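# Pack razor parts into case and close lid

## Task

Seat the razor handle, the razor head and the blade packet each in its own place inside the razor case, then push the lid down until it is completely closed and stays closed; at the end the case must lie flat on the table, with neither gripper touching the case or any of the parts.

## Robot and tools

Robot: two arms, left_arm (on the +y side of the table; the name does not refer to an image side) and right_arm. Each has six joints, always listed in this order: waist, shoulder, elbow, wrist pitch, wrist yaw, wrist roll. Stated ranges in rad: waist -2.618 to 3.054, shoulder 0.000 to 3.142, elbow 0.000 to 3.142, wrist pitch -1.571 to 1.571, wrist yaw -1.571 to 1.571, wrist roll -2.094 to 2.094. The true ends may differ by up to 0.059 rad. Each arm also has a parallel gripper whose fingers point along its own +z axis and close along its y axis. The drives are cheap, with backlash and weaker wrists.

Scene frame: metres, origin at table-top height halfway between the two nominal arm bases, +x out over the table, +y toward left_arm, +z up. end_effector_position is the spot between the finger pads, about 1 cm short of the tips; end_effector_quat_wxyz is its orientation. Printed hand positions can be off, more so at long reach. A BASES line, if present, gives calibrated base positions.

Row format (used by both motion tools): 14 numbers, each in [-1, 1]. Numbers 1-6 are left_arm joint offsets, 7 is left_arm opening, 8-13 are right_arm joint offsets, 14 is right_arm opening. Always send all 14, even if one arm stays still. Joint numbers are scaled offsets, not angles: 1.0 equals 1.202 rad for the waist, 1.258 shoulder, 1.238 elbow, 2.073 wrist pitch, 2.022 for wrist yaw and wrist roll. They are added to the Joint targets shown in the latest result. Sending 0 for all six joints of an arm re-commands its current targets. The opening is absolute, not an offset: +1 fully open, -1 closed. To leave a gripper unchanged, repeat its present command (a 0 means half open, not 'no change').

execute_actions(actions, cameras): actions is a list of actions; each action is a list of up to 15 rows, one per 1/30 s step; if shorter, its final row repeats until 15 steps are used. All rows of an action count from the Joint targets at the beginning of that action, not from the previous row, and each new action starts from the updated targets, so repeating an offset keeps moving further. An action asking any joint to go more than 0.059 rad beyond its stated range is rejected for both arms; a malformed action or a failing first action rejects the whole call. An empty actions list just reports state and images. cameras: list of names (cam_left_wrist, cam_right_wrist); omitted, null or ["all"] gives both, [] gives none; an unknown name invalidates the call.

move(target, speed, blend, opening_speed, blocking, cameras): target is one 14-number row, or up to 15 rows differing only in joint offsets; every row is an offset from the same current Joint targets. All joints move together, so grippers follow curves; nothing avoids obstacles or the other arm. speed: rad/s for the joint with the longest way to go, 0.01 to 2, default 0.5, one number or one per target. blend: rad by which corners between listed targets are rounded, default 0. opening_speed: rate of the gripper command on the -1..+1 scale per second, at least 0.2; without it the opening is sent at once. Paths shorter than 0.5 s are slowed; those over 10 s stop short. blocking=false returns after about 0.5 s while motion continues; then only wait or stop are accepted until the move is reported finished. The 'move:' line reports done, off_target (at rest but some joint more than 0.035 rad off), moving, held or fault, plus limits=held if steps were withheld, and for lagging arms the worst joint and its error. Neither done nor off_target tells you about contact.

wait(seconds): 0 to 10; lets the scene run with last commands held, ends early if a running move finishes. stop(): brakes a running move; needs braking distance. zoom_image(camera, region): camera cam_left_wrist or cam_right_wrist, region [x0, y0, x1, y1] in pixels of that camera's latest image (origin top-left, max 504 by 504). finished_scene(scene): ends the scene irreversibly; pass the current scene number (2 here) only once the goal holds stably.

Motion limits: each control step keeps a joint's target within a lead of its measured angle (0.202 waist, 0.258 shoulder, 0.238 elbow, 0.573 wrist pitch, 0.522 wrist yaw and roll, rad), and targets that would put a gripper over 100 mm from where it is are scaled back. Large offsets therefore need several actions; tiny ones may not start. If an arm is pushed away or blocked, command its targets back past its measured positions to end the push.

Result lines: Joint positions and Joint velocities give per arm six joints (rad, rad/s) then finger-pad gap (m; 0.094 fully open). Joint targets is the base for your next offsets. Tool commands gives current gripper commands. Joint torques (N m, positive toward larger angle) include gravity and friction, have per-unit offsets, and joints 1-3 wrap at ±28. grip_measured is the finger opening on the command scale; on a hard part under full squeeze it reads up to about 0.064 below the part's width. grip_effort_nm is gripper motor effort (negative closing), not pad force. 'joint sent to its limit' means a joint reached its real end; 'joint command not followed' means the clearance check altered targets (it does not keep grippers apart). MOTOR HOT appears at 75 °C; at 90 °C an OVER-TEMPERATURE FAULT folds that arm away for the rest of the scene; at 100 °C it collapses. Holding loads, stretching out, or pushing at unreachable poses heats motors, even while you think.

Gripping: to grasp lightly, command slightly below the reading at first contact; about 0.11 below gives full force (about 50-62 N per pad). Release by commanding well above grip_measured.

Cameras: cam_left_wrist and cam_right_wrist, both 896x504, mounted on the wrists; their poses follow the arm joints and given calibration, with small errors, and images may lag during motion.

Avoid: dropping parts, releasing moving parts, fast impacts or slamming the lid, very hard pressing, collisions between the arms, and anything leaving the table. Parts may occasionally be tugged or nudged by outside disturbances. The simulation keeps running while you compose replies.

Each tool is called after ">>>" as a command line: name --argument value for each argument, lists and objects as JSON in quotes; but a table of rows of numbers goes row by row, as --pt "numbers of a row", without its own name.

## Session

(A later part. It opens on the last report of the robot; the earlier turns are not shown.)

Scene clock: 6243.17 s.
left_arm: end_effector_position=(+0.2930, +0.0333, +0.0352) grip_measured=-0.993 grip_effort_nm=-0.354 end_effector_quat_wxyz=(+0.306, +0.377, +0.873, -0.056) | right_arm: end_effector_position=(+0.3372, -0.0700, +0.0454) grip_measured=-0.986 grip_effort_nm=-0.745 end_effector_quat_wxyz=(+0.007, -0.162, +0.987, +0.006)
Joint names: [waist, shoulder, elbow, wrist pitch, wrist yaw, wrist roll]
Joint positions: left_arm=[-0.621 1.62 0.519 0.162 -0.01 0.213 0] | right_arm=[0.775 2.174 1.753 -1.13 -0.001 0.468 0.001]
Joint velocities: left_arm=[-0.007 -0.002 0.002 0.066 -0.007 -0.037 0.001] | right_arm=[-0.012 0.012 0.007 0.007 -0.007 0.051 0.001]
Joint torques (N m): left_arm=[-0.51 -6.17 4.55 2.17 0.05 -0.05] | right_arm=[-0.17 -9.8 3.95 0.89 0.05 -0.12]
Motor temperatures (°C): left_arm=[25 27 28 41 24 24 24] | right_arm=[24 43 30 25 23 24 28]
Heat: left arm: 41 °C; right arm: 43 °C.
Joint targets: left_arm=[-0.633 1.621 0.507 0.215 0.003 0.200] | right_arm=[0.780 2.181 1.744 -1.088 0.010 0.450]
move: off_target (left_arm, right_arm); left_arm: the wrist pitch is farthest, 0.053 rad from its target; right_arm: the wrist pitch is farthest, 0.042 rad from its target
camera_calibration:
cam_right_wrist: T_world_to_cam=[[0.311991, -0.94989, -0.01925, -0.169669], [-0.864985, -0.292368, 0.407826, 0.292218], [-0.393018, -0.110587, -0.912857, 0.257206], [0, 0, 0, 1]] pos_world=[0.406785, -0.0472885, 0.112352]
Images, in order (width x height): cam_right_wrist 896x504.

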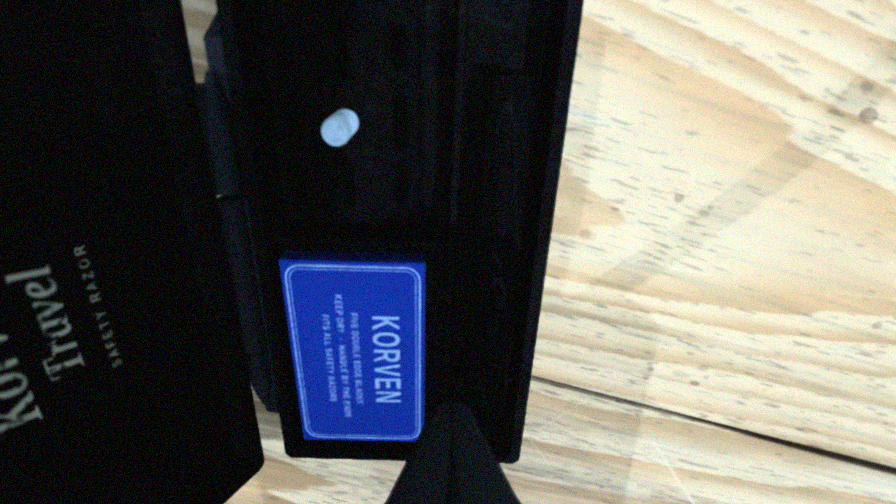

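>>> move --target '[0,0,0,0,0,0,-1,-0.026,0,0,0,0,0,-1]' --speed 0.2 --cameras '["cam_right_wrist"]'

>>> zoom_image --camera "cam_right_wrist" --region '[360, 240, 580, 460]'

Scene clock: 6249.57 s.
left_arm: end_effector_position=(+0.2930, +0.0333, +0.0352) grip_measured=-0.993 grip_effort_nm=-0.354 end_effector_quat_wxyz=(+0.306, +0.377, +0.873, -0.056) | right_arm: end_effector_position=(+0.3437, -0.0764, +0.0454) grip_measured=-0.986 grip_effort_nm=-0.750 end_effector_quat_wxyz=(+0.007, -0.152, +0.988, +0.006)
Joint names: [waist, shoulder, elbow, wrist pitch, wrist yaw, wrist roll]
Joint positions: left_arm=[-0.621 1.62 0.519 0.162 -0.01 0.213 0] | right_arm=[0.754 2.174 1.753 -1.13 -0.001 0.468 0.001]
Joint velocities: left_arm=[-0.017 -0.007 -0.002 -0.037 -0.037 -0.051 -0.001] | right_arm=[0.012 -0.022 -0.002 0.022 -0.037 0.022 0.001]
Joint torques (N m): left_arm=[-0.53 -6.08 4.51 2.16 0.05 -0.03] | right_arm=[-0.49 -9.87 3.97 0.88 0.04 -0.13]
Motor temperatures (°C): left_arm=[25 27 28 41 24 24 24] | right_arm=[24 43 30 25 23 24 28]
Heat: left arm: 41 °C; right arm: 43 °C.
Joint targets: left_arm=[-0.633 1.621 0.507 0.215 0.003 0.200] | right_arm=[0.749 2.181 1.744 -1.088 0.010 0.450]
move: off_target (left_arm, right_arm); left_arm: the wrist pitch is farthest, 0.053 rad from its target; right_arm: the wrist pitch is farthest, 0.042 rad from its target
camera_calibration:
cam_right_wrist: T_world_to_cam=[[0.291521, -0.956371, -0.01925, -0.171222], [-0.871064, -0.273726, 0.407826, 0.29941], [-0.395302, -0.102122, -0.912857, 0.260452], [0, 0, 0, 1]] pos_world=[0.413677, -0.0551973, 0.112352]
Images, in order (width x height): cam_right_wrist 896x504.

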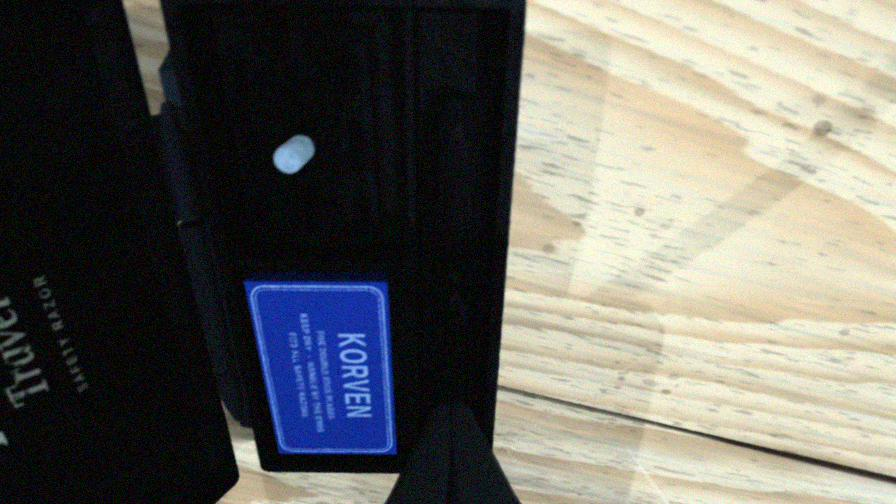

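Scaled by 2.291 from the camera's 896x504 image, which has a finer 1280x720 frame.

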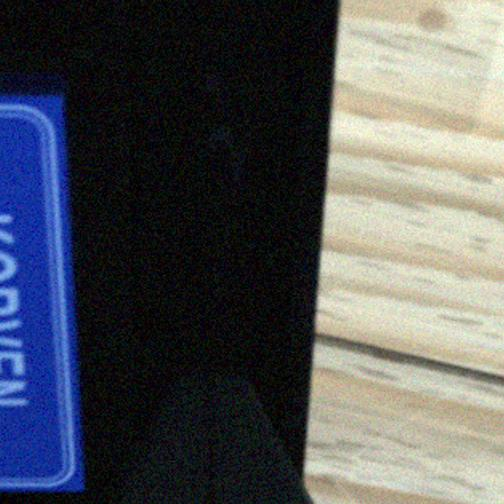

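>>> move --target '[0,0,0,0,0,0,-1,0,0.03,0,0,0,0,-1]' --speed 0.1 --cameras '[]'

>>> move --target '[0,0,0,0,0,0,-1,0,0.02,0,0,0,0,-1]' --speed 0.1 --cameras '[]'

>>> move --target '[0,0,0,0,0,0,-1,0,0.015,0,0,0,0,-1]' --speed 0.1 --cameras '["cam_right_wrist"]'

Scene clock: 6259.00 s.
left_arm: end_effector_position=(+0.2930, +0.0333, +0.0352) grip_measured=-0.993 grip_effort_nm=-0.359 end_effector_quat_wxyz=(+0.306, +0.377, +0.873, -0.056) | right_arm: end_effector_position=(+0.3437, -0.0782, +0.0374) grip_measured=-0.986 grip_effort_nm=-0.740 end_effector_quat_wxyz=(+0.000, -0.150, +0.989, +0.001)
Joint names: [waist, shoulder, elbow, wrist pitch, wrist yaw, wrist roll]
Joint positions: left_arm=[-0.621 1.62 0.519 0.162 -0.01 0.213 0] | right_arm=[0.751 2.194 1.753 -1.129 -0.001 0.468 0.001]
Joint velocities: left_arm=[-0.012 -0.012 -0.012 -0.007 -0.022 -0.007 0] | right_arm=[-0.007 0.002 0.007 -0.022 -0.022 -0.037 0]
Joint torques (N m): left_arm=[-0.5 -6.23 4.48 2.19 0.03 -0.05] | right_arm=[-0.49 -8.62 3.81 0.81 0.01 -0.12]
Motor temperatures (°C): left_arm=[25 27 28 41 24 24 24] | right_arm=[24 43 30 25 23 24 28]
Heat: left arm: 41 °C; right arm: 43 °C.
Joint targets: left_arm=[-0.633 1.621 0.507 0.215 0.003 0.200] | right_arm=[0.749 2.219 1.744 -1.088 0.010 0.450]
move: off_target (left_arm, right_arm); left_arm: the wrist pitch is farthest, 0.053 rad from its target; right_arm: the wrist pitch is farthest, 0.041 rad from its target
No camera images: "cameras" was empty.

Scene clock: 6259.70 s.
left_arm: end_effector_position=(+0.2930, +0.0333, +0.0352) grip_measured=-0.993 grip_effort_nm=-0.354 end_effector_quat_wxyz=(+0.306, +0.377, +0.873, -0.056) | right_arm: end_effector_position=(+0.3435, -0.0784, +0.0362) grip_measured=-0.986 grip_effort_nm=-0.740 end_effector_quat_wxyz=(-0.001, -0.150, +0.989, +0.000)
Joint names: [waist, shoulder, elbow, wrist pitch, wrist yaw, wrist roll]
Joint positions: left_arm=[-0.621 1.62 0.519 0.162 -0.01 0.213 0] | right_arm=[0.751 2.197 1.753 -1.129 -0.001 0.468 0.001]
Joint velocities: left_arm=[-0.002 -0.007 -0.012 0.007 0.007 0.022 0] | right_arm=[-0.002 -0.007 0.002 -0.022 0.007 0.022 0]
Joint torques (N m): left_arm=[-0.5 -6.19 4.55 2.16 0.04 -0.01] | right_arm=[-0.46 -7.01 3.93 0.81 0.06 -0.12]
Motor temperatures (°C): left_arm=[25 27 28 41 24 24 24] | right_arm=[24 43 30 25 23 24 28]
Heat: left arm: 41 °C; right arm: 43 °C.
Joint targets: left_arm=[-0.633 1.621 0.507 0.215 0.003 0.200] | right_arm=[0.749 2.244 1.744 -1.088 0.010 0.450]
move: off_target (left_arm, right_arm); left_arm: the wrist pitch is farthest, 0.053 rad from its target; right_arm: the shoulder is farthest, 0.047 rad from its target
No camera images: "cameras" was empty.

Scene clock: 6260.40 s.
left_arm: end_effector_position=(+0.2930, +0.0333, +0.0352) grip_measured=-0.993 grip_effort_nm=-0.359 end_effector_quat_wxyz=(+0.306, +0.377, +0.873, -0.056) | right_arm: end_effector_position=(+0.3433, -0.0786, +0.0349) grip_measured=-0.986 grip_effort_nm=-0.740 end_effector_quat_wxyz=(-0.003, -0.150, +0.989, -0.001)
Joint names: [waist, shoulder, elbow, wrist pitch, wrist yaw, wrist roll]
Joint positions: left_arm=[-0.621 1.62 0.519 0.162 -0.01 0.213 0] | right_arm=[0.751 2.2 1.753 -1.129 -0.001 0.468 0.001]
Joint velocities: left_arm=[-0.002 -0.007 -0.027 0.066 -0.037 0.022 0] | right_arm=[0.007 0.022 0.007 -0.007 0.022 -0.037 0]
Joint torques (N m): left_arm=[-0.55 -6.2 4.51 2.18 0.05 -0.02] | right_arm=[-0.51 -5.79 3.92 0.81 0.04 -0.12]
Motor temperatures (°C): left_arm=[25 27 28 41 24 24 24] | right_arm=[24 43 30 25 23 24 28]
Heat: left arm: 41 °C; right arm: 43 °C.
Joint targets: left_arm=[-0.633 1.621 0.507 0.215 0.003 0.200] | right_arm=[0.749 2.263 1.744 -1.088 0.010 0.450]
move: off_target (left_arm, right_arm); left_arm: the wrist pitch is farthest, 0.053 rad from its target; right_arm: the shoulder is farthest, 0.063 rad from its target
camera_calibration:
cam_right_wrist: T_world_to_cam=[[0.288345, -0.957493, -0.00798739, -0.172764], [-0.864534, -0.263919, 0.427701, 0.300619], [-0.411629, -0.11642, -0.903885, 0.254704], [0, 0, 0, 1]] pos_world=[0.414555, -0.0564289, 0.100268]
Images, in order (width x height): cam_right_wrist 896x504.

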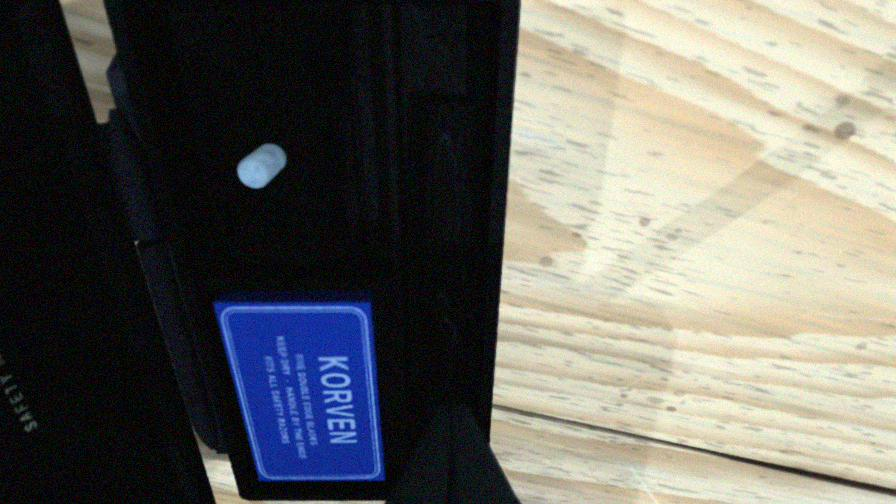

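>>> move --target '[0,0,0,0,0,0,-1,0,-0.11,0,0,0,0,-0.7]' --cameras '[]'

>>> move --pt "0 0 0 0 0 0 -1 -0.019 0.095 0.187 -0.064 0 0 -0.7" --pt "0 0 0 0 0 0 -1 -0.019 0.165 0.15 -0.045 0 0 -0.7" --speed 0.2 --cameras '["cam_right_wrist"]'

Scene clock: 6274.40 s.
left_arm: end_effector_position=(+0.2930, +0.0333, +0.0352) grip_measured=-0.993 grip_effort_nm=-0.359 end_effector_quat_wxyz=(+0.306, +0.377, +0.873, -0.056) | right_arm: end_effector_position=(+0.3438, -0.0728, +0.0432) grip_measured=-0.702 grip_effort_nm=0.120 end_effector_quat_wxyz=(+0.010, -0.158, +0.987, +0.010)
Joint names: [waist, shoulder, elbow, wrist pitch, wrist yaw, wrist roll]
Joint positions: left_arm=[-0.621 1.62 0.519 0.162 -0.01 0.213 0] | right_arm=[0.758 2.178 1.751 -1.116 -0.004 0.46 0.014]
Joint velocities: left_arm=[-0.002 0.002 0.002 0.022 -0.022 -0.066 -0.001] | right_arm=[-0.017 -0.022 -0.002 -0.066 0.037 -0.007 0]
Joint torques (N m): left_arm=[-0.51 -6.24 4.51 2.2 0.05 -0.04] | right_arm=[-0.44 -14.8 4.12 0.76 0.1 -0.11]
Motor temperatures (°C): left_arm=[25 27 28 41 24 24 24] | right_arm=[24 41 30 25 23 24 28]
Heat: left arm: 41 °C; right arm: 41 °C.
Joint targets: left_arm=[-0.633 1.621 0.507 0.215 0.003 0.200] | right_arm=[0.749 2.124 1.744 -1.088 0.010 0.450]
move: off_target (left_arm, right_arm); left_arm: the wrist pitch is farthest, 0.053 rad from its target; right_arm: the shoulder is farthest, 0.054 rad from its target
No camera images: "cameras" was empty.

Scene clock: 6276.30 s.
left_arm: end_effector_position=(+0.2930, +0.0333, +0.0352) grip_measured=-0.993 grip_effort_nm=-0.359 end_effector_quat_wxyz=(+0.306, +0.377, +0.873, -0.056) | right_arm: end_effector_position=(+0.3673, -0.0630, +0.0306) grip_measured=-0.702 grip_effort_nm=0.110 end_effector_quat_wxyz=(+0.001, -0.147, +0.989, +0.001)
Joint names: [waist, shoulder, elbow, wrist pitch, wrist yaw, wrist roll]
Joint positions: left_arm=[-0.621 1.62 0.519 0.162 -0.01 0.213 0] | right_arm=[0.738 2.315 1.927 -1.181 -0.001 0.463 0.014]
Joint velocities: left_arm=[0.017 0.012 0.017 -0.022 -0.051 0.022 0.001] | right_arm=[0.002 -0.027 0.007 0.051 -0.037 -0.007 0.001]
Joint torques (N m): left_arm=[-0.68 -6.23 4.46 2.19 0.05 -0.07] | right_arm=[-0.5 -10.06 4.81 0.4 0.07 -0.12]
Motor temperatures (°C): left_arm=[25 27 28 41 24 24 24] | right_arm=[24 41 30 25 23 24 27]
Heat: left arm: 41 °C; right arm: 41 °C.
Joint targets: left_arm=[-0.633 1.621 0.507 0.215 0.003 0.200] | right_arm=[0.726 2.332 1.930 -1.181 0.010 0.450]
move: off_target (left_arm); left_arm: the wrist pitch is farthest, 0.053 rad from its target
camera_calibration:
cam_right_wrist: T_world_to_cam=[[0.281047, -0.959625, -0.0115006, -0.162174], [-0.868894, -0.259526, 0.421508, 0.329385], [-0.407474, -0.108471, -0.906752, 0.261466], [0, 0, 0, 1]] pos_world=[0.43832, -0.0417802, 0.096381]
Images, in order (width x height): cam_right_wrist 896x504.

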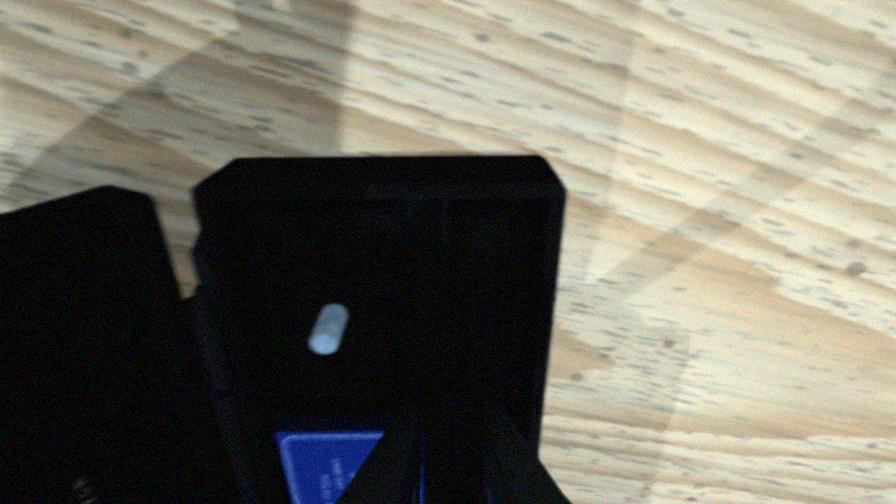

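>>> move --target '[0,0,0,0,0,0,-1,-0.012,0,0,0,0,0,-0.7]' --speed 0.2 --cameras '["cam_right_wrist"]'

>>> move --target '[0,0,0,0,0,0,-1,0,0,0,0,0,0,-0.98]' --opening_speed 0.25 --cameras '["cam_right_wrist"]'

Scene clock: 6284.17 s.
left_arm: end_effector_position=(+0.2930, +0.0333, +0.0352) grip_measured=-0.993 grip_effort_nm=-0.359 end_effector_quat_wxyz=(+0.306, +0.377, +0.873, -0.056) | right_arm: end_effector_position=(+0.3678, -0.0635, +0.0306) grip_measured=-0.702 grip_effort_nm=0.105 end_effector_quat_wxyz=(-0.002, -0.142, +0.990, +0.004)
Joint names: [waist, shoulder, elbow, wrist pitch, wrist yaw, wrist roll]
Joint positions: left_arm=[-0.621 1.62 0.519 0.162 -0.01 0.213 0] | right_arm=[0.734 2.315 1.927 -1.181 -0.009 0.468 0.014]
Joint velocities: left_arm=[0.007 0.002 0.007 -0.007 0.007 -0.037 0] | right_arm=[-0.002 0.007 -0.002 0.022 -0.022 0.007 -0.001]
Joint torques (N m): left_arm=[-0.58 -6.22 4.45 2.15 0.02 -0.05] | right_arm=[-1.25 -10.14 4.88 0.42 0.15 -0.12]
Motor temperatures (°C): left_arm=[25 27 28 41 24 24 24] | right_arm=[24 42 30 25 23 24 27]
Heat: left arm: 41 °C; right arm: 42 °C.
Joint targets: left_arm=[-0.633 1.621 0.507 0.215 0.003 0.200] | right_arm=[0.711 2.332 1.930 -1.181 0.010 0.450]
move: off_target (left_arm); left_arm: the wrist pitch is farthest, 0.053 rad from its target
camera_calibration:
cam_right_wrist: T_world_to_cam=[[0.272143, -0.962082, -0.0183213, -0.159465], [-0.869018, -0.253905, 0.424664, 0.329979], [-0.413214, -0.0996478, -0.905166, 0.264238], [0, 0, 0, 1]] pos_world=[0.439342, -0.0433042, 0.0961271]
Images, in order (width x height): cam_right_wrist 896x504.

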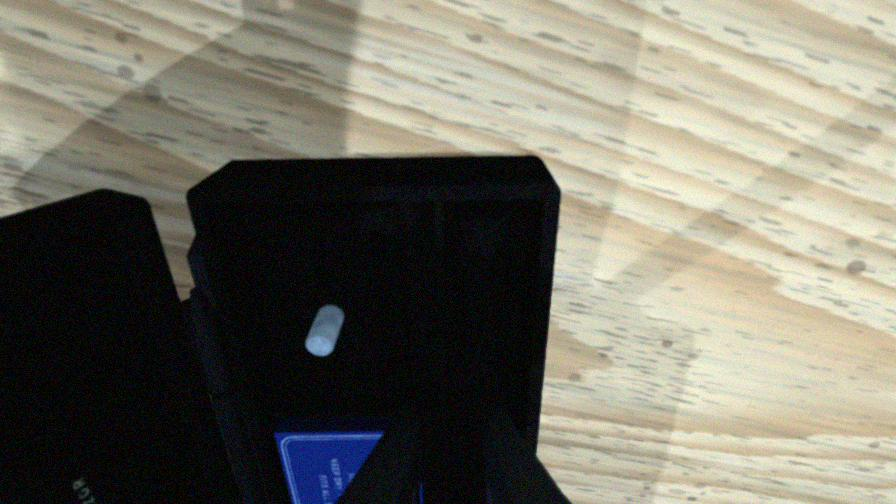

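Scene clock: 6285.50 s.
left_arm: end_effector_position=(+0.2930, +0.0333, +0.0352) grip_measured=-0.993 grip_effort_nm=-0.359 end_effector_quat_wxyz=(+0.306, +0.377, +0.873, -0.056) | right_arm: end_effector_position=(+0.3692, -0.0673, +0.0306) grip_measured=-0.973 grip_effort_nm=-0.344 end_effector_quat_wxyz=(-0.004, -0.138, +0.990, +0.002)
Joint names: [waist, shoulder, elbow, wrist pitch, wrist yaw, wrist roll]
Joint positions: left_arm=[-0.621 1.62 0.519 0.162 -0.01 0.213 0] | right_arm=[0.726 2.315 1.927 -1.187 -0.007 0.468 0.001]
Joint velocities: left_arm=[0.012 -0.002 0.012 -0.007 0.022 0.022 0] | right_arm=[-0.027 0.002 -0.017 -0.051 0.022 0.037 0]
Joint torques (N m): left_arm=[-0.58 -6.2 4.6 2.16 0.05 -0.05] | right_arm=[-0.66 -10.11 4.86 0.46 0.13 -0.12]
Motor temperatures (°C): left_arm=[25 27 28 41 24 24 24] | right_arm=[24 42 30 25 23 24 27]
Heat: left arm: 41 °C; right arm: 42 °C.
Joint targets: left_arm=[-0.633 1.621 0.507 0.215 0.003 0.200] | right_arm=[0.711 2.332 1.930 -1.181 0.010 0.450]
move: off_target (left_arm); left_arm: the wrist pitch is farthest, 0.053 rad from its target
camera_calibration:
cam_right_wrist: T_world_to_cam=[[0.2647, -0.964227, -0.0141423, -0.160977], [-0.869458, -0.244976, 0.428986, 0.330895], [-0.417104, -0.101257, -0.9032, 0.26572], [0, 0, 0, 1]] pos_world=[0.441143, -0.0472509, 0.0957727]
Images, in order (width x height): cam_right_wrist 896x504.

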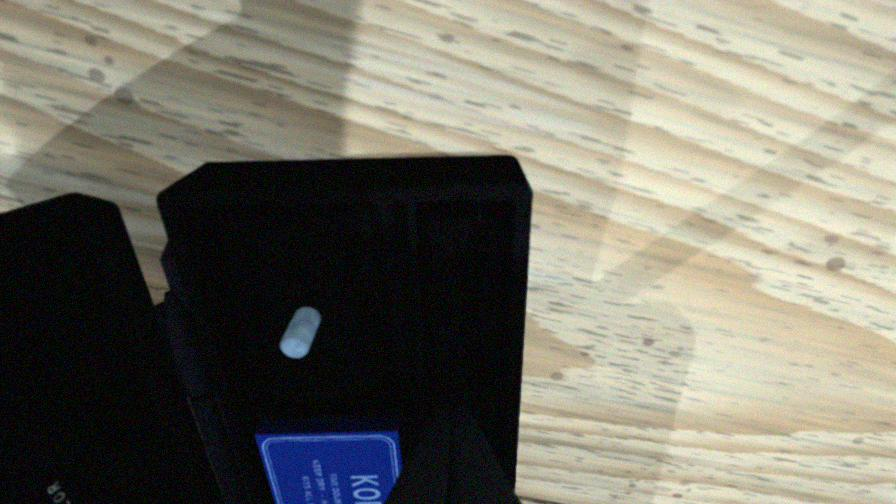

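>>> move --target '[0,0,0,0,0,0,-1,0,-0.02,0,0,0,0,-0.7]' --speed 0.2 --cameras '[]'

>>> move --target '[0,0,0,0,0,0,-1,0,0.034,0,0,0,0,-0.7]' --speed 0.1 --cameras '["cam_right_wrist"]'

Scene clock: 6292.77 s.
left_arm: end_effector_position=(+0.2930, +0.0333, +0.0352) grip_measured=-0.993 grip_effort_nm=-0.349 end_effector_quat_wxyz=(+0.306, +0.377, +0.873, -0.056) | right_arm: end_effector_position=(+0.3694, -0.0675, +0.0306) grip_measured=-0.702 grip_effort_nm=0.125 end_effector_quat_wxyz=(-0.003, -0.139, +0.990, +0.001)
Joint names: [waist, shoulder, elbow, wrist pitch, wrist yaw, wrist roll]
Joint positions: left_arm=[-0.621 1.62 0.519 0.162 -0.01 0.213 0] | right_arm=[0.726 2.315 1.927 -1.187 -0.006 0.466 0.014]
Joint velocities: left_arm=[-0.007 -0.012 -0.007 0.022 0.007 -0.051 -0.001] | right_arm=[-0.017 -0.012 0.002 -0.066 -0.007 0.022 -0.001]
Joint torques (N m): left_arm=[-0.54 -6.22 4.46 2.17 0.04 -0.09] | right_arm=[-0.66 -12.05 4.92 0.46 0.11 -0.14]
Motor temperatures (°C): left_arm=[25 27 28 41 24 24 24] | right_arm=[24 43 30 25 23 24 27]
Heat: left arm: 41 °C; right arm: 43 °C.
Joint targets: left_arm=[-0.633 1.621 0.507 0.215 0.003 0.200] | right_arm=[0.711 2.307 1.930 -1.181 0.010 0.450]
move: off_target (left_arm); left_arm: the wrist pitch is farthest, 0.053 rad from its target
No camera images: "cameras" was empty.

Scene clock: 6293.47 s.
left_arm: end_effector_position=(+0.2930, +0.0333, +0.0352) grip_measured=-0.993 grip_effort_nm=-0.359 end_effector_quat_wxyz=(+0.306, +0.377, +0.873, -0.056) | right_arm: end_effector_position=(+0.3693, -0.0676, +0.0299) grip_measured=-0.702 grip_effort_nm=0.120 end_effector_quat_wxyz=(-0.004, -0.139, +0.990, +0.001)
Joint names: [waist, shoulder, elbow, wrist pitch, wrist yaw, wrist roll]
Joint positions: left_arm=[-0.621 1.62 0.519 0.162 -0.01 0.213 0] | right_arm=[0.726 2.316 1.927 -1.187 -0.006 0.466 0.014]
Joint velocities: left_arm=[-0.007 -0.007 0.002 0.037 -0.095 -0.022 -0.001] | right_arm=[-0.017 -0.007 -0.002 0.007 -0.007 -0.066 0]
Joint torques (N m): left_arm=[-0.61 -6.28 4.46 2.14 0.04 -0.07] | right_arm=[-0.65 -8.94 4.9 0.46 0.1 -0.12]
Motor temperatures (°C): left_arm=[25 27 28 41 24 24 24] | right_arm=[24 43 30 25 23 24 27]
Heat: left arm: 41 °C; right arm: 43 °C.
Joint targets: left_arm=[-0.633 1.621 0.507 0.215 0.003 0.200] | right_arm=[0.711 2.349 1.930 -1.181 0.010 0.450]
move: off_target (left_arm); left_arm: the wrist pitch is farthest, 0.053 rad from its target
camera_calibration:
cam_right_wrist: T_world_to_cam=[[0.266185, -0.963846, -0.0120868, -0.161877], [-0.869044, -0.24539, 0.429588, 0.330977], [-0.417023, -0.103846, -0.902944, 0.264918], [0, 0, 0, 1]] pos_world=[0.4412, -0.0472959, 0.0950662]
Images, in order (width x height): cam_right_wrist 896x504.

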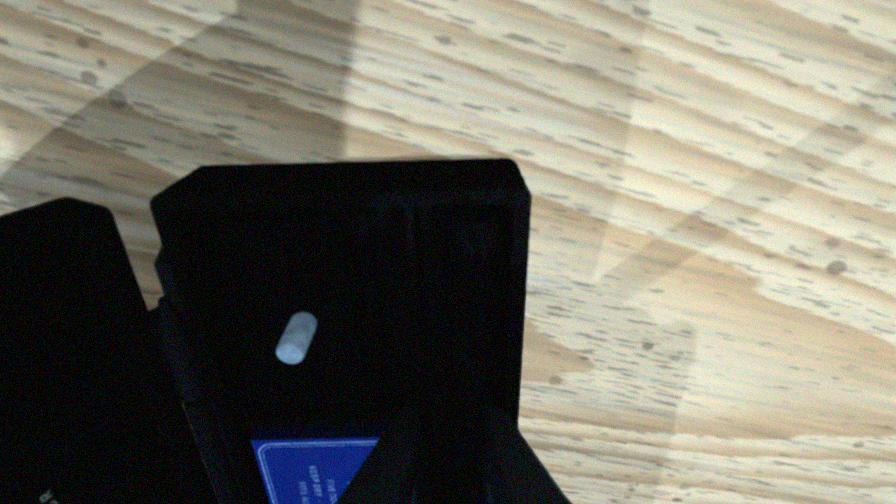

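>>> move --target '[0,0,0,0,0,0,-1,0,0.015,0,0,0,0,-0.7]' --speed 0.1 --cameras '[]'

>>> move --target '[0,0,0,0,0,0,-1,0,0,0,0,0,0,-0.98]' --opening_speed 0.25 --cameras '["cam_right_wrist"]'

Scene clock: 6298.80 s.
left_arm: end_effector_position=(+0.2930, +0.0333, +0.0352) grip_measured=-0.993 grip_effort_nm=-0.354 end_effector_quat_wxyz=(+0.306, +0.377, +0.873, -0.056) | right_arm: end_effector_position=(+0.3690, -0.0677, +0.0286) grip_measured=-0.702 grip_effort_nm=0.120 end_effector_quat_wxyz=(-0.005, -0.139, +0.990, +0.000)
Joint names: [waist, shoulder, elbow, wrist pitch, wrist yaw, wrist roll]
Joint positions: left_arm=[-0.621 1.62 0.519 0.162 -0.01 0.213 0] | right_arm=[0.726 2.32 1.927 -1.187 -0.006 0.466 0.014]
Joint velocities: left_arm=[-0.007 -0.007 -0.002 -0.022 0.022 -0.051 0] | right_arm=[0.007 0.007 -0.002 0.022 -0.007 0.037 -0.001]
Joint torques (N m): left_arm=[-0.53 -6.2 4.57 2.18 0.04 -0.07] | right_arm=[-0.66 -7.71 4.88 0.46 0.11 -0.13]
Motor temperatures (°C): left_arm=[25 27 28 41 24 24 24] | right_arm=[24 41 30 25 23 24 27]
Heat: left arm: 41 °C; right arm: 41 °C.
Joint targets: left_arm=[-0.633 1.621 0.507 0.215 0.003 0.200] | right_arm=[0.711 2.368 1.930 -1.181 0.010 0.450]
move: off_target (left_arm, right_arm); left_arm: the wrist pitch is farthest, 0.053 rad from its target; right_arm: the shoulder is farthest, 0.048 rad from its target
No camera images: "cameras" was empty.

Scene clock: 6300.13 s.
left_arm: end_effector_position=(+0.2930, +0.0333, +0.0352) grip_measured=-0.993 grip_effort_nm=-0.354 end_effector_quat_wxyz=(+0.306, +0.377, +0.873, -0.056) | right_arm: end_effector_position=(+0.3696, -0.0691, +0.0296) grip_measured=-0.973 grip_effort_nm=-0.359 end_effector_quat_wxyz=(-0.004, -0.138, +0.990, -0.004)
Joint names: [waist, shoulder, elbow, wrist pitch, wrist yaw, wrist roll]
Joint positions: left_arm=[-0.621 1.62 0.519 0.162 -0.01 0.213 0] | right_arm=[0.726 2.318 1.929 -1.192 0.002 0.468 0.001]
Joint velocities: left_arm=[-0.022 0.002 0.002 -0.007 -0.022 0.022 -0.001] | right_arm=[0.002 0.002 0.007 0.022 -0.022 -0.037 0]
Joint torques (N m): left_arm=[-0.57 -6.3 4.46 2.17 0.05 -0.05] | right_arm=[-0.64 -7.68 4.83 0.5 0.04 -0.12]
Motor temperatures (°C): left_arm=[25 27 28 41 24 24 24] | right_arm=[24 41 30 25 23 24 27]
Heat: left arm: 41 °C; right arm: 41 °C.
Joint targets: left_arm=[-0.633 1.621 0.507 0.215 0.003 0.200] | right_arm=[0.711 2.368 1.930 -1.181 0.010 0.450]
move: off_target (left_arm, right_arm); left_arm: the wrist pitch is farthest, 0.053 rad from its target; right_arm: the shoulder is farthest, 0.050 rad from its target
camera_calibration:
cam_right_wrist: T_world_to_cam=[[0.264775, -0.964305, -0.00314946, -0.163259], [-0.870186, -0.240337, 0.430134, 0.331724], [-0.415537, -0.111148, -0.90276, 0.26358], [0, 0, 0, 1]] pos_world=[0.441415, -0.0484099, 0.0947492]
Images, in order (width x height): cam_right_wrist 896x504.

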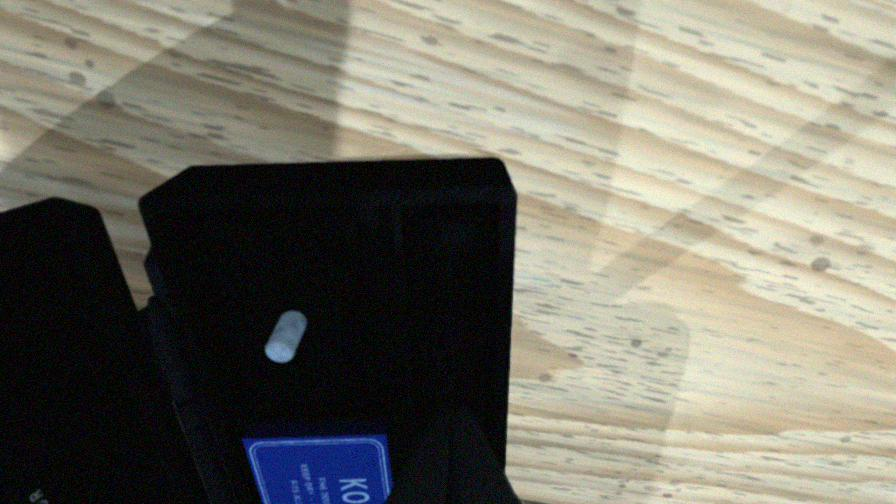

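>>> move --target '[0,0,0,0,0,0,-1,0,-0.2,0,0,0,0,-1]' --cameras '["cam_right_wrist"]'

>>> zoom_image --camera "cam_right_wrist" --region '[340, 130, 600, 460]'

>>> move --target '[0,0,0,0,0,0,-1,0.06,-0.329,-0.674,0.331,0,0.554,-1]' --speed 0.8 --cameras '["cam_right_wrist"]'

>>> zoom_image --camera "cam_right_wrist" --region '[260, 220, 500, 440]'

Scene clock: 6314.77 s.
left_arm: end_effector_position=(+0.2930, +0.0333, +0.0352) grip_measured=-0.993 grip_effort_nm=-0.369 end_effector_quat_wxyz=(+0.306, +0.377, +0.873, -0.056) | right_arm: end_effector_position=(+0.3759, -0.0625, +0.1034) grip_measured=-0.986 grip_effort_nm=-0.745 end_effector_quat_wxyz=(+0.065, -0.138, +0.987, +0.046)
Joint names: [waist, shoulder, elbow, wrist pitch, wrist yaw, wrist roll]
Joint positions: left_arm=[-0.621 1.62 0.519 0.162 -0.01 0.213 0] | right_arm=[0.726 2.146 1.927 -1.192 -0.001 0.468 0.001]
Joint velocities: left_arm=[-0.002 0.007 -0.002 0.022 0.022 0.066 0] | right_arm=[0.002 0.007 0.002 0.081 0.066 0.007 -0.001]
Joint torques (N m): left_arm=[-0.65 -6.41 4.51 2.16 0.07 -0.04] | right_arm=[-0.68 -12.86 5.08 0.81 0.05 -0.12]
Motor temperatures (°C): left_arm=[25 27 28 41 24 24 24] | right_arm=[24 40 29 25 23 24 27]
Heat: left arm: 41 °C; right arm: 40 °C.
Joint targets: left_arm=[-0.633 1.621 0.507 0.215 0.003 0.200] | right_arm=[0.711 2.117 1.930 -1.181 0.010 0.450]
move: off_target (left_arm); left_arm: the wrist pitch is farthest, 0.053 rad from its target
camera_calibration:
cam_right_wrist: T_world_to_cam=[[0.270349, -0.959128, -0.0835771, -0.151797], [-0.914505, -0.282968, 0.289153, 0.335678], [-0.300984, -0.00174056, -0.953628, 0.302598], [0, 0, 0, 1]] pos_world=[0.439095, -0.0500801, 0.178817]
Images, in order (width x height): cam_right_wrist 896x504.

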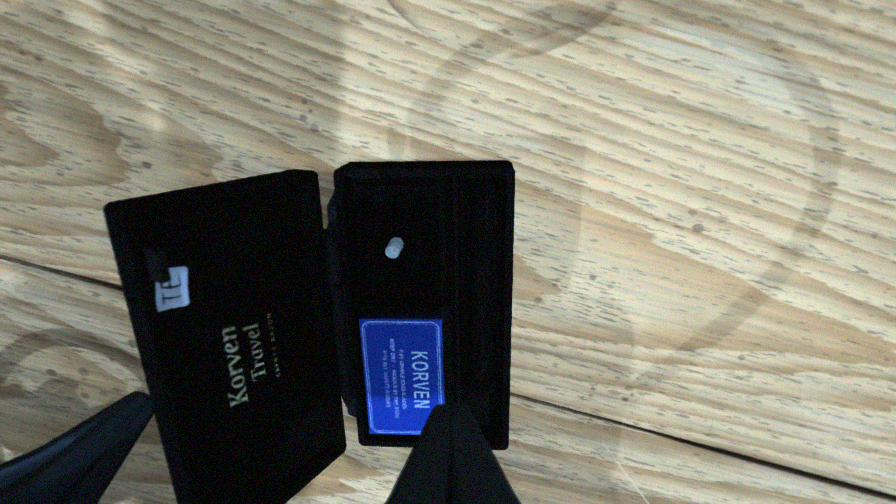

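Scaled by 1.527 from the camera's 896x504 image, which has a finer 1280x720 frame.

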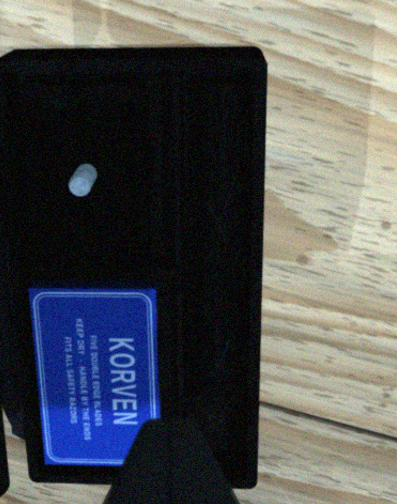

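Scene clock: 6317.07 s.
left_arm: end_effector_position=(+0.2930, +0.0333, +0.0352) grip_measured=-0.993 grip_effort_nm=-0.364 end_effector_quat_wxyz=(+0.306, +0.377, +0.873, -0.056) | right_arm: end_effector_position=(+0.3155, -0.0947, +0.0508) grip_measured=-0.986 grip_effort_nm=-0.745 end_effector_quat_wxyz=(+0.071, +0.372, +0.910, +0.172)
Joint names: [waist, shoulder, elbow, wrist pitch, wrist yaw, wrist roll]
Joint positions: left_arm=[-0.621 1.62 0.519 0.162 -0.01 0.213 0] | right_arm=[0.77 1.75 1.105 -0.552 -0.001 1.566 0.001]
Joint velocities: left_arm=[-0.002 -0.022 0.002 -0.022 0.007 -0.007 0] | right_arm=[-0.002 0.027 0.007 -0.095 0.007 0.022 0]
Joint torques (N m): left_arm=[-0.62 -6.24 4.57 2.16 0.03 -0.09] | right_arm=[0.57 -10.91 4.1 1.67 0.05 0.16]
Motor temperatures (°C): left_arm=[25 27 28 41 24 24 24] | right_arm=[24 40 29 25 23 24 27]
Heat: left arm: 41 °C; right arm: 40 °C.
Joint targets: left_arm=[-0.633 1.621 0.507 0.215 0.003 0.200] | right_arm=[0.784 1.703 1.095 -0.495 0.010 1.570]
move: off_target (left_arm, right_arm); left_arm: the wrist pitch is farthest, 0.053 rad from its target; right_arm: the wrist pitch is farthest, 0.057 rad from its target
camera_calibration:
cam_right_wrist: T_world_to_cam=[[-0.656428, -0.655391, -0.373584, 0.165162], [-0.751872, 0.527962, 0.394899, 0.306631], [-0.061575, 0.54011, -0.839339, 0.204159], [0, 0, 0, 1]] pos_world=[0.351535, -0.163912, 0.111972]
Images, in order (width x height): cam_right_wrist 896x504.

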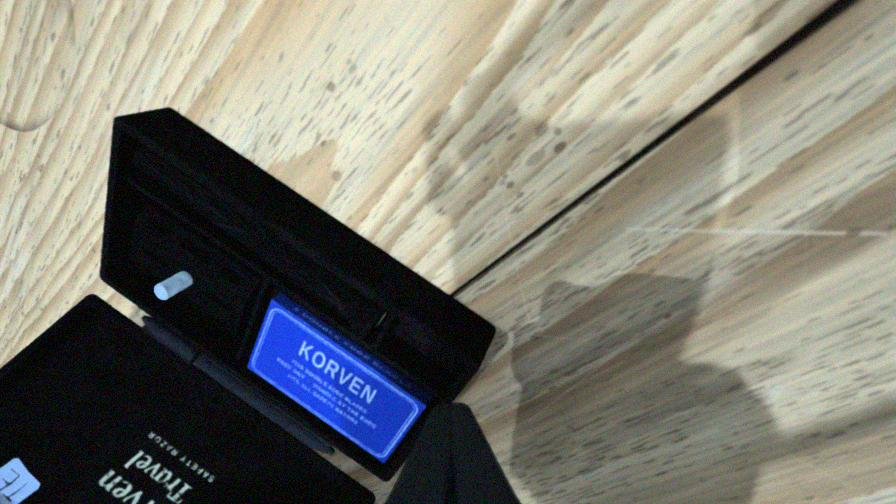

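Scaled by 2.100 from the camera's 896x504 image, which has a finer 1280x720 frame.

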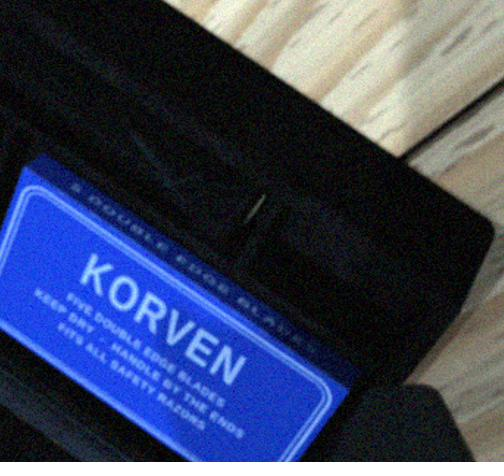

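>>> move --target '[0,0,0,0,0,0,-1,0,0.117,0.594,-0.346,0,0.163,-1]' --speed 0.8 --cameras '[]'

>>> move --target '[0,0,0,0,0,0,-1,0,0.25,0,0,0,0,-1]' --cameras '["cam_right_wrist"]'

Scene clock: 6381.40 s.
left_arm: end_effector_position=(+0.2930, +0.0333, +0.0352) grip_measured=-0.993 grip_effort_nm=-0.359 end_effector_quat_wxyz=(+0.306, +0.377, +0.873, -0.056) | right_arm: end_effector_position=(+0.3400, -0.0700, +0.1892) grip_measured=-0.986 grip_effort_nm=-0.740 end_effector_quat_wxyz=(+0.039, +0.517, +0.838, +0.170)
Joint names: [waist, shoulder, elbow, wrist pitch, wrist yaw, wrist roll]
Joint positions: left_arm=[-0.621 1.62 0.519 0.162 -0.01 0.213 0] | right_arm=[0.77 1.844 1.789 -1.166 -0.001 1.896 0.001]
Joint velocities: left_arm=[0.007 -0.002 -0.012 0.007 -0.007 -0.022 0] | right_arm=[-0.017 0.002 -0.007 0.051 0.037 -0.066 -0.002]
Joint torques (N m): left_arm=[-0.68 -6.12 4.44 2.17 0.05 -0.04] | right_arm=[0.55 -7.68 8.95 0.6 0.04 0.09]
Motor temperatures (°C): left_arm=[25 27 28 41 24 24 24] | right_arm=[24 42 29 28 23 24 27]
Heat: left arm: 41 °C; right arm: 42 °C.
Joint targets: left_arm=[-0.633 1.621 0.507 0.215 0.003 0.200] | right_arm=[0.784 1.850 1.831 -1.212 0.010 1.900]
move: off_target (left_arm, right_arm); left_arm: the wrist pitch is farthest, 0.053 rad from its target; right_arm: the wrist pitch is farthest, 0.047 rad from its target
No camera images: "cameras" was empty.

Scene clock: 6382.50 s.
left_arm: end_effector_position=(+0.2930, +0.0333, +0.0352) grip_measured=-0.993 grip_effort_nm=-0.359 end_effector_quat_wxyz=(+0.306, +0.377, +0.873, -0.056) | right_arm: end_effector_position=(+0.3390, -0.0710, +0.0579) grip_measured=-0.986 grip_effort_nm=-0.750 end_effector_quat_wxyz=(+0.001, +0.525, +0.851, +0.009)
Joint names: [waist, shoulder, elbow, wrist pitch, wrist yaw, wrist roll]
Joint positions: left_arm=[-0.621 1.62 0.519 0.162 -0.01 0.213 0] | right_arm=[0.77 2.169 1.796 -1.179 -0.001 1.896 0.001]
Joint velocities: left_arm=[-0.017 0.012 0.007 -0.051 -0.007 -0.022 -0.001] | right_arm=[-0.002 0.002 0.002 0.022 -0.007 0.007 0]
Joint torques (N m): left_arm=[-0.58 -6.2 4.45 2.18 0.03 -0.06] | right_arm=[0.55 -10.71 7.94 0.14 0.04 0.06]
Motor temperatures (°C): left_arm=[25 27 28 41 24 24 24] | right_arm=[24 42 29 28 23 24 27]
Heat: left arm: 41 °C; right arm: 42 °C.
Joint targets: left_arm=[-0.633 1.621 0.507 0.215 0.003 0.200] | right_arm=[0.784 2.165 1.831 -1.212 0.010 1.900]
move: off_target (left_arm); left_arm: the wrist pitch is farthest, 0.053 rad from its target
camera_calibration:
cam_right_wrist: T_world_to_cam=[[-0.897946, -0.439361, -0.0255779, 0.275826], [-0.406796, 0.806404, 0.42922, 0.209786], [-0.167956, 0.395822, -0.902838, 0.2283], [0, 0, 0, 1]] pos_world=[0.371361, -0.138351, 0.123128]
Images, in order (width x height): cam_right_wrist 896x504.

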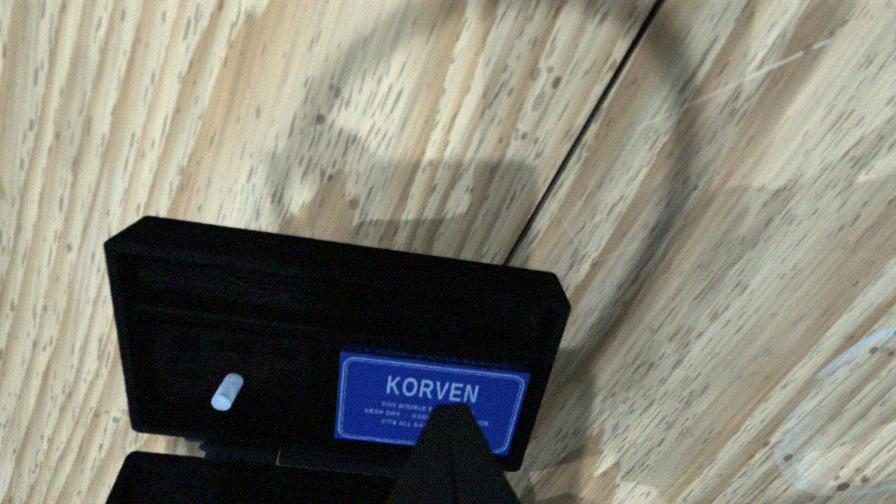

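>>> move --target '[0,0,0,0,0,0,-1,0,0.045,-0.03,0.028,0,0,-1]' --speed 0.15 --cameras '["cam_right_wrist"]'

>>> move --target '[0,0,0,0,0,0,-1,0,0.02,0,0,0,0,-1]' --speed 0.1 --cameras '["cam_right_wrist"]'

Scene clock: 6389.73 s.
left_arm: end_effector_position=(+0.2930, +0.0333, +0.0352) grip_measured=-0.993 grip_effort_nm=-0.354 end_effector_quat_wxyz=(+0.306, +0.377, +0.873, -0.056) | right_arm: end_effector_position=(+0.3363, -0.0737, +0.0395) grip_measured=-0.986 grip_effort_nm=-0.740 end_effector_quat_wxyz=(-0.004, +0.525, +0.851, -0.014)
Joint names: [waist, shoulder, elbow, wrist pitch, wrist yaw, wrist roll]
Joint positions: left_arm=[-0.621 1.62 0.519 0.162 -0.01 0.213 0] | right_arm=[0.77 2.215 1.796 -1.181 -0.001 1.896 0.001]
Joint velocities: left_arm=[-0.017 0.012 -0.007 -0.037 0.051 -0.007 0] | right_arm=[-0.007 0.017 -0.002 -0.066 0.037 -0.007 0.001]
Joint torques (N m): left_arm=[-0.62 -6.3 4.52 2.14 0.04 -0.07] | right_arm=[0.55 -10.02 4.3 0.64 0.04 0.08]
Motor temperatures (°C): left_arm=[25 27 28 41 24 24 24] | right_arm=[24 43 29 27 23 24 27]
Heat: left arm: 41 °C; right arm: 43 °C.
Joint targets: left_arm=[-0.633 1.621 0.507 0.215 0.003 0.200] | right_arm=[0.784 2.221 1.793 -1.154 0.010 1.900]
move: off_target (left_arm); left_arm: the wrist pitch is farthest, 0.053 rad from its target
camera_calibration:
cam_right_wrist: T_world_to_cam=[[-0.898051, -0.439466, 0.01934, 0.270062], [-0.392653, 0.820659, 0.415142, 0.215631], [-0.198312, 0.365224, -0.909551, 0.220467], [0, 0, 0, 1]] pos_world=[0.370919, -0.138797, 0.105786]
Images, in order (width x height): cam_right_wrist 896x504.

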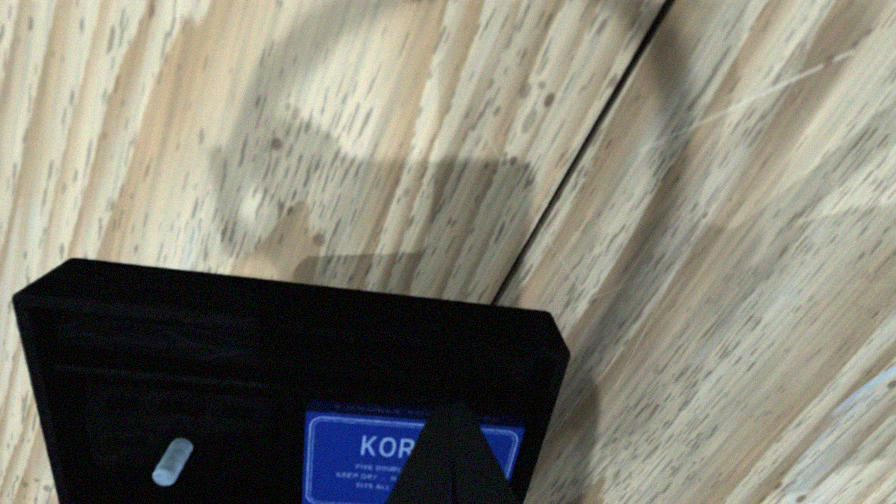

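Scene clock: 6390.50 s.
left_arm: end_effector_position=(+0.2930, +0.0333, +0.0352) grip_measured=-0.993 grip_effort_nm=-0.359 end_effector_quat_wxyz=(+0.306, +0.377, +0.873, -0.056) | right_arm: end_effector_position=(+0.3350, -0.0750, +0.0309) grip_measured=-0.986 grip_effort_nm=-0.740 end_effector_quat_wxyz=(-0.006, +0.525, +0.851, -0.025)
Joint names: [waist, shoulder, elbow, wrist pitch, wrist yaw, wrist roll]
Joint positions: left_arm=[-0.621 1.62 0.519 0.162 -0.01 0.213 0] | right_arm=[0.77 2.237 1.796 -1.181 -0.001 1.896 0.001]
Joint velocities: left_arm=[-0.007 0.002 -0.012 0.037 -0.051 0.037 0.001] | right_arm=[0.002 0.002 -0.002 -0.022 -0.007 -0.022 0]
Joint torques (N m): left_arm=[-0.57 -6.28 4.48 2.15 0.04 -0.06] | right_arm=[0.58 -9.66 4.16 0.59 0.04 0.07]
Motor temperatures (°C): left_arm=[25 27 28 41 24 24 24] | right_arm=[24 43 29 27 23 24 27]
Heat: left arm: 41 °C; right arm: 43 °C.
Joint targets: left_arm=[-0.633 1.621 0.507 0.215 0.003 0.200] | right_arm=[0.784 2.246 1.793 -1.154 0.010 1.900]
move: off_target (left_arm); left_arm: the wrist pitch is farthest, 0.053 rad from its target
camera_calibration:
cam_right_wrist: T_world_to_cam=[[-0.897605, -0.439017, 0.0396173, 0.267724], [-0.386424, 0.826937, 0.408474, 0.218343], [-0.212088, 0.351339, -0.91191, 0.216558], [0, 0, 0, 1]] pos_world=[0.370613, -0.139105, 0.0976872]
Images, in order (width x height): cam_right_wrist 896x504.

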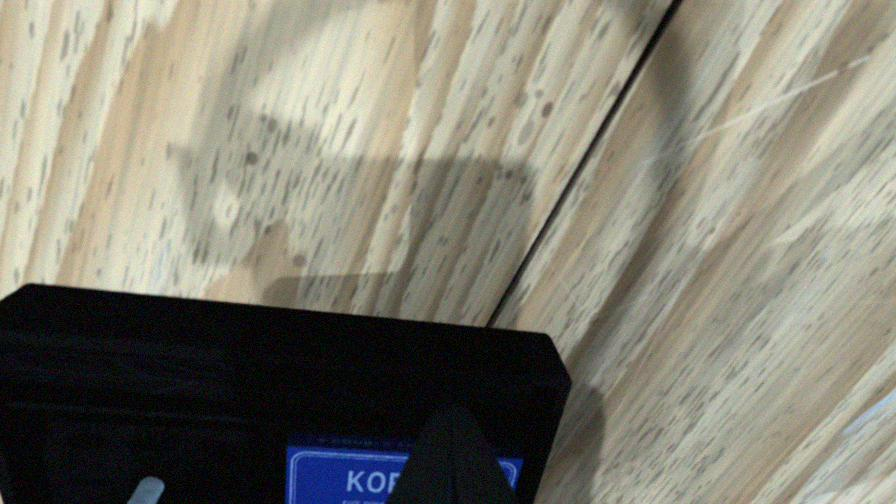

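Press on.

>>> move --target '[0,0,0,0,0,0,-1,0,0.03,0,0,0,0,-1]' --speed 0.1 --cameras '[]'

>>> move --target '[0,0,0,0,0,0,-1,0,0.02,0,0,0,0,-1]' --speed 0.1 --cameras '["cam_right_wrist"]'

Scene clock: 6395.37 s.
left_arm: end_effector_position=(+0.2930, +0.0333, +0.0352) grip_measured=-0.993 grip_effort_nm=-0.359 end_effector_quat_wxyz=(+0.306, +0.377, +0.873, -0.056) | right_arm: end_effector_position=(+0.3348, -0.0752, +0.0279) grip_measured=-0.986 grip_effort_nm=-0.740 end_effector_quat_wxyz=(-0.007, +0.523, +0.852, -0.028)
Joint names: [waist, shoulder, elbow, wrist pitch, wrist yaw, wrist roll]
Joint positions: left_arm=[-0.621 1.62 0.519 0.162 -0.01 0.213 0] | right_arm=[0.77 2.244 1.796 -1.179 -0.001 1.891 0.001]
Joint velocities: left_arm=[0.007 -0.012 -0.002 -0.007 0.051 -0.022 0] | right_arm=[0.007 -0.012 0.007 -0.007 -0.051 -0.081 -0.001]
Joint torques (N m): left_arm=[-0.43 -6.24 4.45 2.15 0.01 -0.06] | right_arm=[0.58 -7.76 4.38 0.56 0.05 0.07]
Motor temperatures (°C): left_arm=[25 27 28 41 24 24 24] | right_arm=[24 42 29 27 23 24 27]
Heat: left arm: 41 °C; right arm: 42 °C.
Joint targets: left_arm=[-0.633 1.621 0.507 0.215 0.003 0.200] | right_arm=[0.784 2.284 1.793 -1.154 0.010 1.900]
move: off_target (left_arm, right_arm); left_arm: the wrist pitch is farthest, 0.053 rad from its target; right_arm: the shoulder is farthest, 0.039 rad from its target
No camera images: "cameras" was empty.

Scene clock: 6396.07 s.
left_arm: end_effector_position=(+0.2930, +0.0333, +0.0352) grip_measured=-0.993 grip_effort_nm=-0.359 end_effector_quat_wxyz=(+0.306, +0.377, +0.873, -0.056) | right_arm: end_effector_position=(+0.3347, -0.0753, +0.0273) grip_measured=-0.986 grip_effort_nm=-0.745 end_effector_quat_wxyz=(-0.007, +0.522, +0.852, -0.029)
Joint names: [waist, shoulder, elbow, wrist pitch, wrist yaw, wrist roll]
Joint positions: left_arm=[-0.621 1.62 0.519 0.162 -0.01 0.213 0] | right_arm=[0.77 2.246 1.796 -1.179 -0.001 1.888 0.001]
Joint velocities: left_arm=[0.007 -0.007 -0.017 -0.066 -0.037 0.007 -0.001] | right_arm=[0.002 -0.002 -0.002 -0.037 -0.022 -0.037 0]
Joint torques (N m): left_arm=[-0.59 -6.32 4.49 2.16 0.05 -0.07] | right_arm=[0.58 -6 4.34 0.56 0.06 0.08]
Motor temperatures (°C): left_arm=[25 27 28 41 24 24 24] | right_arm=[24 42 29 27 23 24 27]
Heat: left arm: 41 °C; right arm: 42 °C.
Joint targets: left_arm=[-0.633 1.621 0.507 0.215 0.003 0.200] | right_arm=[0.784 2.309 1.793 -1.154 0.010 1.900]
move: off_target (left_arm, right_arm); left_arm: the wrist pitch is farthest, 0.053 rad from its target; right_arm: the shoulder is farthest, 0.063 rad from its target
camera_calibration:
cam_right_wrist: T_world_to_cam=[[-0.893971, -0.445654, 0.0469922, 0.265505], [-0.390434, 0.826057, 0.406437, 0.221325], [-0.219949, 0.344996, -0.912469, 0.215421], [0, 0, 0, 1]] pos_world=[0.371148, -0.138823, 0.0941339]
Images, in order (width x height): cam_right_wrist 896x504.

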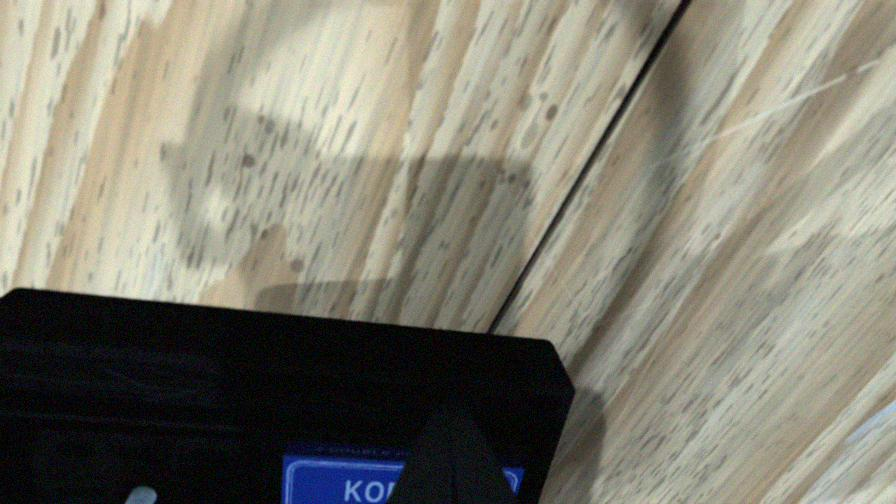

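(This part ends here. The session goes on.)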